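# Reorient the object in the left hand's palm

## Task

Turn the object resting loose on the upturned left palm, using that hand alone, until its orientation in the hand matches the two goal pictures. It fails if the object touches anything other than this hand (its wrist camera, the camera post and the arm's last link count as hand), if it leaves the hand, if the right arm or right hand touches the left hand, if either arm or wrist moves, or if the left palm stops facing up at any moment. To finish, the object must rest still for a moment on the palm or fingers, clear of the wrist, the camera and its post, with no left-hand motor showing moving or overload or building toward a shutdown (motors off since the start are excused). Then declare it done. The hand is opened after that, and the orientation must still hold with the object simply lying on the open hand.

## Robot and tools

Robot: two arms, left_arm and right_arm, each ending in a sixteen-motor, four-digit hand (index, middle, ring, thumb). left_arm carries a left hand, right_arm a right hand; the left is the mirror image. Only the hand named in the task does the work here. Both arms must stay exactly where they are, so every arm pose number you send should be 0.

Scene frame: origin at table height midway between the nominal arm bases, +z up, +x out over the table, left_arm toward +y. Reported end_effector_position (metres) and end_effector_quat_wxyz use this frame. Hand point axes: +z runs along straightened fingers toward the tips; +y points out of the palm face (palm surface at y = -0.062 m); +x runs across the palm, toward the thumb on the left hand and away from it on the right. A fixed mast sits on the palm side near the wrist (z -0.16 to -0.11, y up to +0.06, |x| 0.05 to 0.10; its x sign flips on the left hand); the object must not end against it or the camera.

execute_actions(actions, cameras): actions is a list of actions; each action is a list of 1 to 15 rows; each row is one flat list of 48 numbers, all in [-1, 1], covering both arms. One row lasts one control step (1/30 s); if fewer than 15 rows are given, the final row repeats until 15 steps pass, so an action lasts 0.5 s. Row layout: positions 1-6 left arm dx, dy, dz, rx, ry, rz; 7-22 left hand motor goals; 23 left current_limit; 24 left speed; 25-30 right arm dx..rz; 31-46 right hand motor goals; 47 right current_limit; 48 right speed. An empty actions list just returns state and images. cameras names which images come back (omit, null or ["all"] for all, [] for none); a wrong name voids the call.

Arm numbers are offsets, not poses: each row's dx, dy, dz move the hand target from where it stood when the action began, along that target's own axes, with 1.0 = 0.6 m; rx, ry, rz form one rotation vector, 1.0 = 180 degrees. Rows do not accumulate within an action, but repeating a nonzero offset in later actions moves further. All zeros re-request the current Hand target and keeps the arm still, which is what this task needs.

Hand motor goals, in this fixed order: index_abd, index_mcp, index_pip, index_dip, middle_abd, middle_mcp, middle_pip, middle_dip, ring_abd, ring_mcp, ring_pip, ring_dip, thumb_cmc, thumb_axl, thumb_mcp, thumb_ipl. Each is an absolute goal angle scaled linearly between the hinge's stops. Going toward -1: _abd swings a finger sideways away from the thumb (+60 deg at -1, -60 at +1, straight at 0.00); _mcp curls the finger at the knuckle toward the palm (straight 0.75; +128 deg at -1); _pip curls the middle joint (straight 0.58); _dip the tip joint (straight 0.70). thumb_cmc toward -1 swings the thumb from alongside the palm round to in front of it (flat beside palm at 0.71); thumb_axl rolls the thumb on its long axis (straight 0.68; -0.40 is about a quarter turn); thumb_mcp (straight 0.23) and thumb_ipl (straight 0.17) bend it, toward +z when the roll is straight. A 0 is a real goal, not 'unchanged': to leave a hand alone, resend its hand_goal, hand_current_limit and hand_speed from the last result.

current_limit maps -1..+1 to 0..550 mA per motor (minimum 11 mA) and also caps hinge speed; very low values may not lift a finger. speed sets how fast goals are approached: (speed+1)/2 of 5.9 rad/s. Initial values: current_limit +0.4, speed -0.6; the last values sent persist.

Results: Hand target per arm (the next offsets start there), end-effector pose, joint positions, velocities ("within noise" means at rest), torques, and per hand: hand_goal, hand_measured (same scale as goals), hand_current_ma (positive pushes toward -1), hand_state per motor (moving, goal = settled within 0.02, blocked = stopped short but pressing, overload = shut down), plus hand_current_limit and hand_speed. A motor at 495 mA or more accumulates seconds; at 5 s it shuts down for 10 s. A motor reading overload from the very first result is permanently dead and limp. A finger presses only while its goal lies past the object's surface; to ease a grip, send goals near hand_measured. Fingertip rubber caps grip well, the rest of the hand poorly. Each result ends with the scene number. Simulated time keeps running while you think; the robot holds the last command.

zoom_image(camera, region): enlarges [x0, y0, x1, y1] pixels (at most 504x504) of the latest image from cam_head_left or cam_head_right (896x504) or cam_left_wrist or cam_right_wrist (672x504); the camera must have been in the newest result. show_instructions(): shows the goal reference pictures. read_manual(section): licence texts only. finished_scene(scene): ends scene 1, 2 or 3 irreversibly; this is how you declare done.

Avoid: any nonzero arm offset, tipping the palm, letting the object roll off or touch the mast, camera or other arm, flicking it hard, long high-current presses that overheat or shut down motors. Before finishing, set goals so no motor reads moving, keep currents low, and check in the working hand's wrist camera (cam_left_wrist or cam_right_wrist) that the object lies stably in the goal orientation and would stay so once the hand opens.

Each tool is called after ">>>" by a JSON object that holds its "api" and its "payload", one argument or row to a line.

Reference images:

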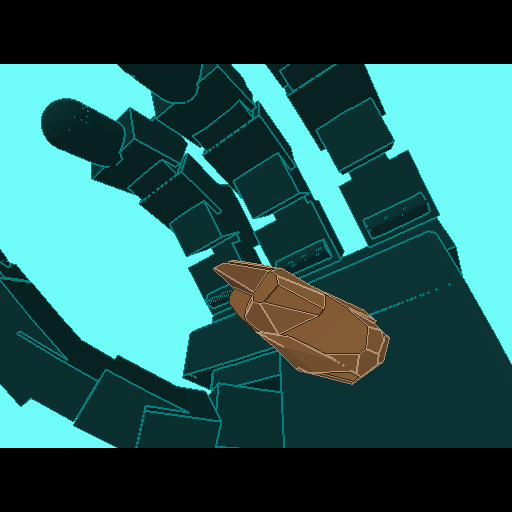

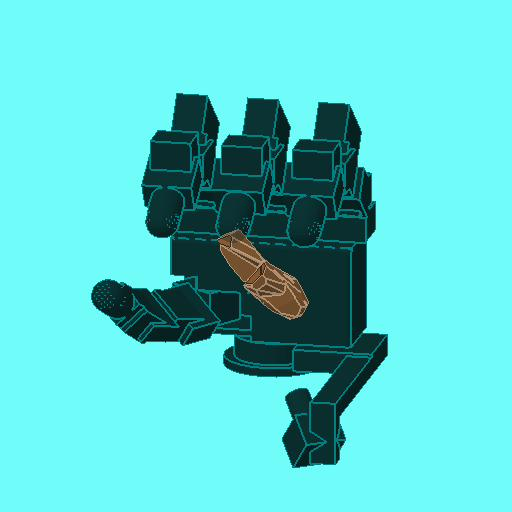

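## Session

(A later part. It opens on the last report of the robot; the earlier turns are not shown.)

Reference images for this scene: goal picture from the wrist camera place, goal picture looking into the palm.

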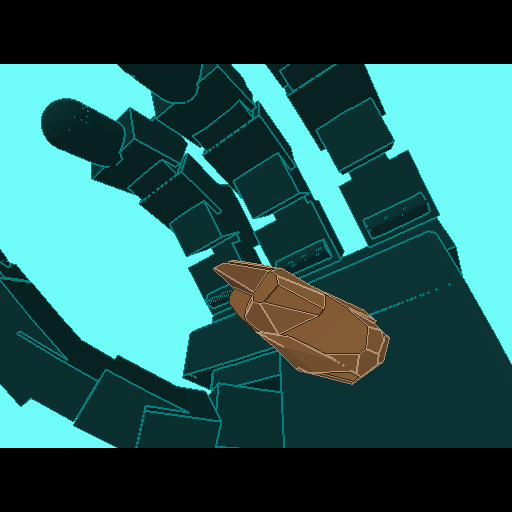

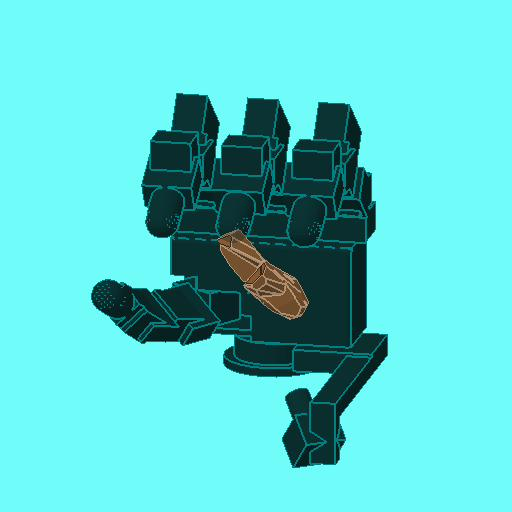

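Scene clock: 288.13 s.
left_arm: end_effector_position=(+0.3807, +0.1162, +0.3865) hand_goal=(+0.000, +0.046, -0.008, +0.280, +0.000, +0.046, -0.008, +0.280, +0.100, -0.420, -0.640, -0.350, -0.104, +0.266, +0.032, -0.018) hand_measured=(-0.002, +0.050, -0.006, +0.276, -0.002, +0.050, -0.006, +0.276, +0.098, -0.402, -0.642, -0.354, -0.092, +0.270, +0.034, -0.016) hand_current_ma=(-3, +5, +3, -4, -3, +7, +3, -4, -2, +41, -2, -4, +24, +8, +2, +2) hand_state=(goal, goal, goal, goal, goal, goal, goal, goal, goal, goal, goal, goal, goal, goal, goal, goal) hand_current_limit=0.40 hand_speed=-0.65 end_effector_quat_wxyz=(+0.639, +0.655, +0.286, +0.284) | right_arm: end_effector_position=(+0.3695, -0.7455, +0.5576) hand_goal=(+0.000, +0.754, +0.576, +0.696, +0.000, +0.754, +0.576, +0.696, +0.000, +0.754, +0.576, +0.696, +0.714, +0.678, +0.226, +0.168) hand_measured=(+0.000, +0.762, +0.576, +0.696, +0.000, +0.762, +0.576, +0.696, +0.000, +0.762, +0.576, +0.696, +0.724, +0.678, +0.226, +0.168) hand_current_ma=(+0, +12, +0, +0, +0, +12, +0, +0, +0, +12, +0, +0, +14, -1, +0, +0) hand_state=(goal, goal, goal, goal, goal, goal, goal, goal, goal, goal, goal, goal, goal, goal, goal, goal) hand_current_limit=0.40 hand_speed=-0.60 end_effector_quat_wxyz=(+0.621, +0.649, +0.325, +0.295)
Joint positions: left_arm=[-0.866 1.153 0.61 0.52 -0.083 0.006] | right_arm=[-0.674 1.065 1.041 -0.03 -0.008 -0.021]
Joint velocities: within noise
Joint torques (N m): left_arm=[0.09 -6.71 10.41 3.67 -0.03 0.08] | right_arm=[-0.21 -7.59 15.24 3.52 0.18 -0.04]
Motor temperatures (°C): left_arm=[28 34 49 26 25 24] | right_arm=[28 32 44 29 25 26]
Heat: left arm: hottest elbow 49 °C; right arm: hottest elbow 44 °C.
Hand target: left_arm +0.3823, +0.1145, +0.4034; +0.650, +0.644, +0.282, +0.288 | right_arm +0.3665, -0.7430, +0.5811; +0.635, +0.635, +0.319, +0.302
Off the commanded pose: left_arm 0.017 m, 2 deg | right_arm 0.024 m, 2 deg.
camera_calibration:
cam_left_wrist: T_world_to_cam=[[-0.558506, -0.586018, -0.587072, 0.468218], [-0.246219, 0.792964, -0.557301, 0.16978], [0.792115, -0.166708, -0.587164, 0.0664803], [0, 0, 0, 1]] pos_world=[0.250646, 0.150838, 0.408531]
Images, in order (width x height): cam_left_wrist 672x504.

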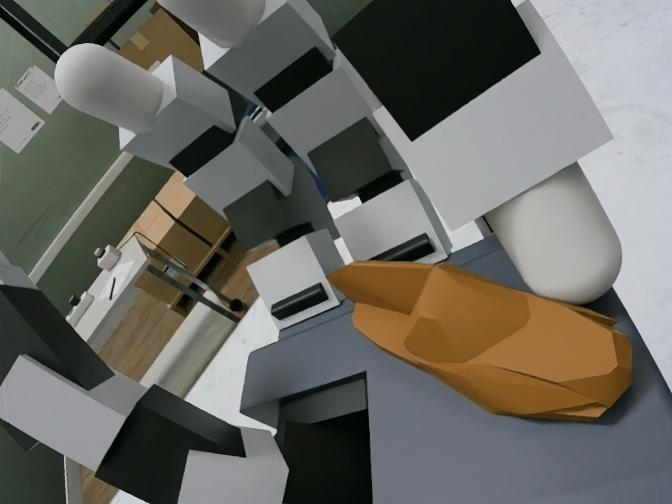

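>>> {"api": "execute_actions", "payload": {
  "actions": [
    [[0,0,0,0,0,0,0,0.046,-0.008,0.28,0,0.046,-0.008,0.28,0.1,-0.46,-0.62,-0.34,-0.104,0.266,0.032,-0.018,0.4,-0.65,0,0,0,0,0,0,0,0.754,0.576,0.696,0,0.754,0.576,0.696,0,0.754,0.576,0.696,0.714,0.678,0.226,0.168,0.4,-0.6]],
    [[0,0,0,0,0,0,0,0.046,-0.008,0.28,0,0.046,-0.008,0.28,0.1,-0.2,-0.75,-0.4,-0.104,0.266,0.032,-0.018,0.4,-0.6,0,0,0,0,0,0,0,0.754,0.576,0.696,0,0.754,0.576,0.696,0,0.754,0.576,0.696,0.714,0.678,0.226,0.168,0.4,-0.6]],
    [[0,0,0,0,0,0,0,0.046,-0.008,0.28,0,0.046,-0.008,0.28,0,0.2,-0.6,-0.2,-0.104,0.266,0.032,-0.018,0.4,-0.6,0,0,0,0,0,0,0,0.754,0.576,0.696,0,0.754,0.576,0.696,0,0.754,0.576,0.696,0.714,0.678,0.226,0.168,0.4,-0.6]],
    [[0,0,0,0,0,0,0,0.046,-0.008,0.28,0,0.046,-0.008,0.28,0,0.046,-0.008,0.28,-0.104,0.266,0.032,-0.018,0.4,-0.6,0,0,0,0,0,0,0,0.754,0.576,0.696,0,0.754,0.576,0.696,0,0.754,0.576,0.696,0.714,0.678,0.226,0.168,0.4,-0.6]]
  ],
  "cameras": ["cam_left_wrist", "cam_head_right"]
}}

>>> {"api": "zoom_image", "payload": {
  "camera": "cam_head_right",
  "region": [345, 255, 405, 315]
}}

Scene clock: 297.40 s.
left_arm: end_effector_position=(+0.3807, +0.1162, +0.3865) hand_goal=(+0.000, +0.046, -0.008, +0.280, +0.000, +0.046, -0.008, +0.280, +0.000, +0.046, -0.008, +0.280, -0.104, +0.266, +0.032, -0.018) hand_measured=(-0.002, +0.050, -0.006, +0.276, -0.002, +0.050, -0.006, +0.276, +0.004, +0.058, -0.010, +0.276, -0.092, +0.270, +0.034, -0.016) hand_current_ma=(-3, +5, +3, -4, -3, +7, +3, -4, +3, +22, -3, -4, +24, +8, +2, +2) hand_state=(goal, goal, goal, goal, goal, goal, goal, goal, goal, goal, goal, goal, goal, goal, goal, goal) hand_current_limit=0.40 hand_speed=-0.60 end_effector_quat_wxyz=(+0.639, +0.655, +0.286, +0.284) | right_arm: end_effector_position=(+0.3695, -0.7455, +0.5576) hand_goal=(+0.000, +0.754, +0.576, +0.696, +0.000, +0.754, +0.576, +0.696, +0.000, +0.754, +0.576, +0.696, +0.714, +0.678, +0.226, +0.168) hand_measured=(+0.000, +0.762, +0.576, +0.696, +0.000, +0.762, +0.576, +0.696, +0.000, +0.762, +0.576, +0.696, +0.724, +0.678, +0.226, +0.168) hand_current_ma=(+0, +12, +0, +0, +0, +12, +0, +0, +0, +12, +0, +0, +14, -1, +0, +0) hand_state=(goal, goal, goal, goal, goal, goal, goal, goal, goal, goal, goal, goal, goal, goal, goal, goal) hand_current_limit=0.40 hand_speed=-0.60 end_effector_quat_wxyz=(+0.621, +0.649, +0.325, +0.295)
Joint positions: left_arm=[-0.866 1.153 0.61 0.52 -0.083 0.006] | right_arm=[-0.674 1.065 1.041 -0.03 -0.008 -0.021]
Joint velocities: within noise
Joint torques (N m): left_arm=[-0.03 -6.77 10.48 3.74 -0.02 0.08] | right_arm=[-0.26 -7.53 15.27 3.54 0.18 -0.04]
Motor temperatures (°C): left_arm=[28 34 49 26 25 24] | right_arm=[28 32 44 29 25 26]
Heat: left arm: hottest elbow 49 °C; right arm: hottest elbow 44 °C.
Hand target: left_arm +0.3823, +0.1145, +0.4034; +0.650, +0.644, +0.282, +0.288 | right_arm +0.3665, -0.7430, +0.5811; +0.635, +0.635, +0.319, +0.302
Off the commanded pose: left_arm 0.017 m, 2 deg | right_arm 0.024 m, 2 deg.
camera_calibration:
cam_left_wrist: T_world_to_cam=[[-0.558506, -0.586018, -0.587072, 0.468218], [-0.246219, 0.792964, -0.557301, 0.16978], [0.792115, -0.166708, -0.587164, 0.0664803], [0, 0, 0, 1]] pos_world=[0.250646, 0.150838, 0.408531]
Images, in order (width x height): cam_head_right 896x504, cam_left_wrist 672x504.

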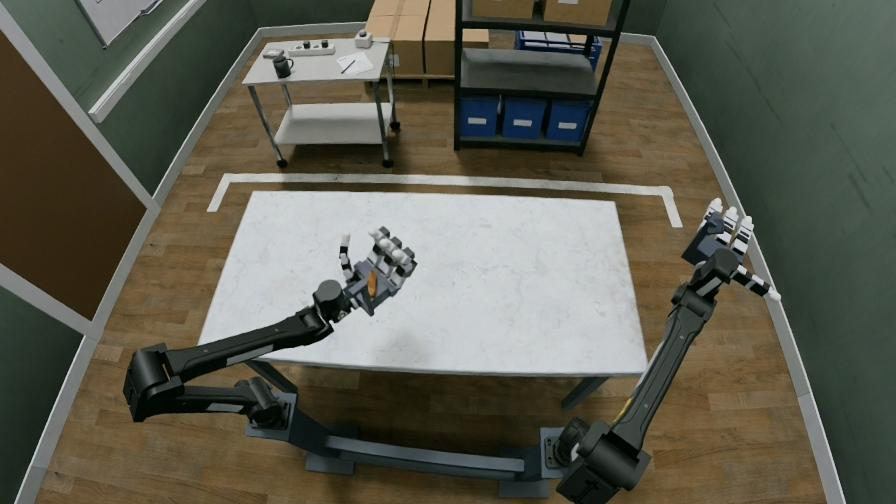

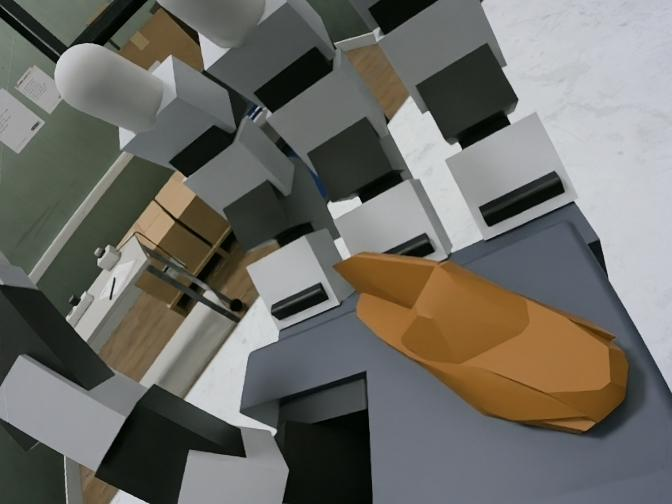

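Scaled by 8.400 from the camera's 896x504 image, which has a finer 1280x720 frame.

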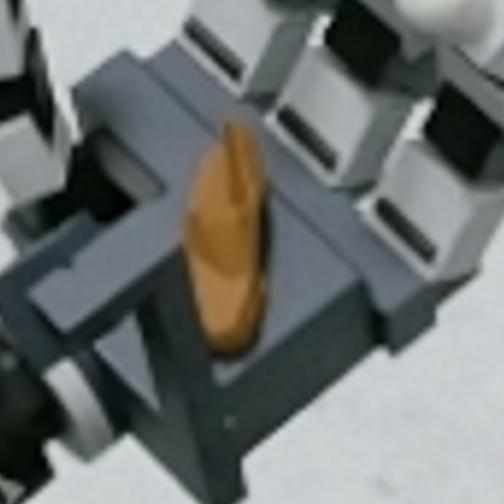

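>>> {"api": "finished_scene", "payload": {
  "scene": 2
}}

The scene is finished: the task was done.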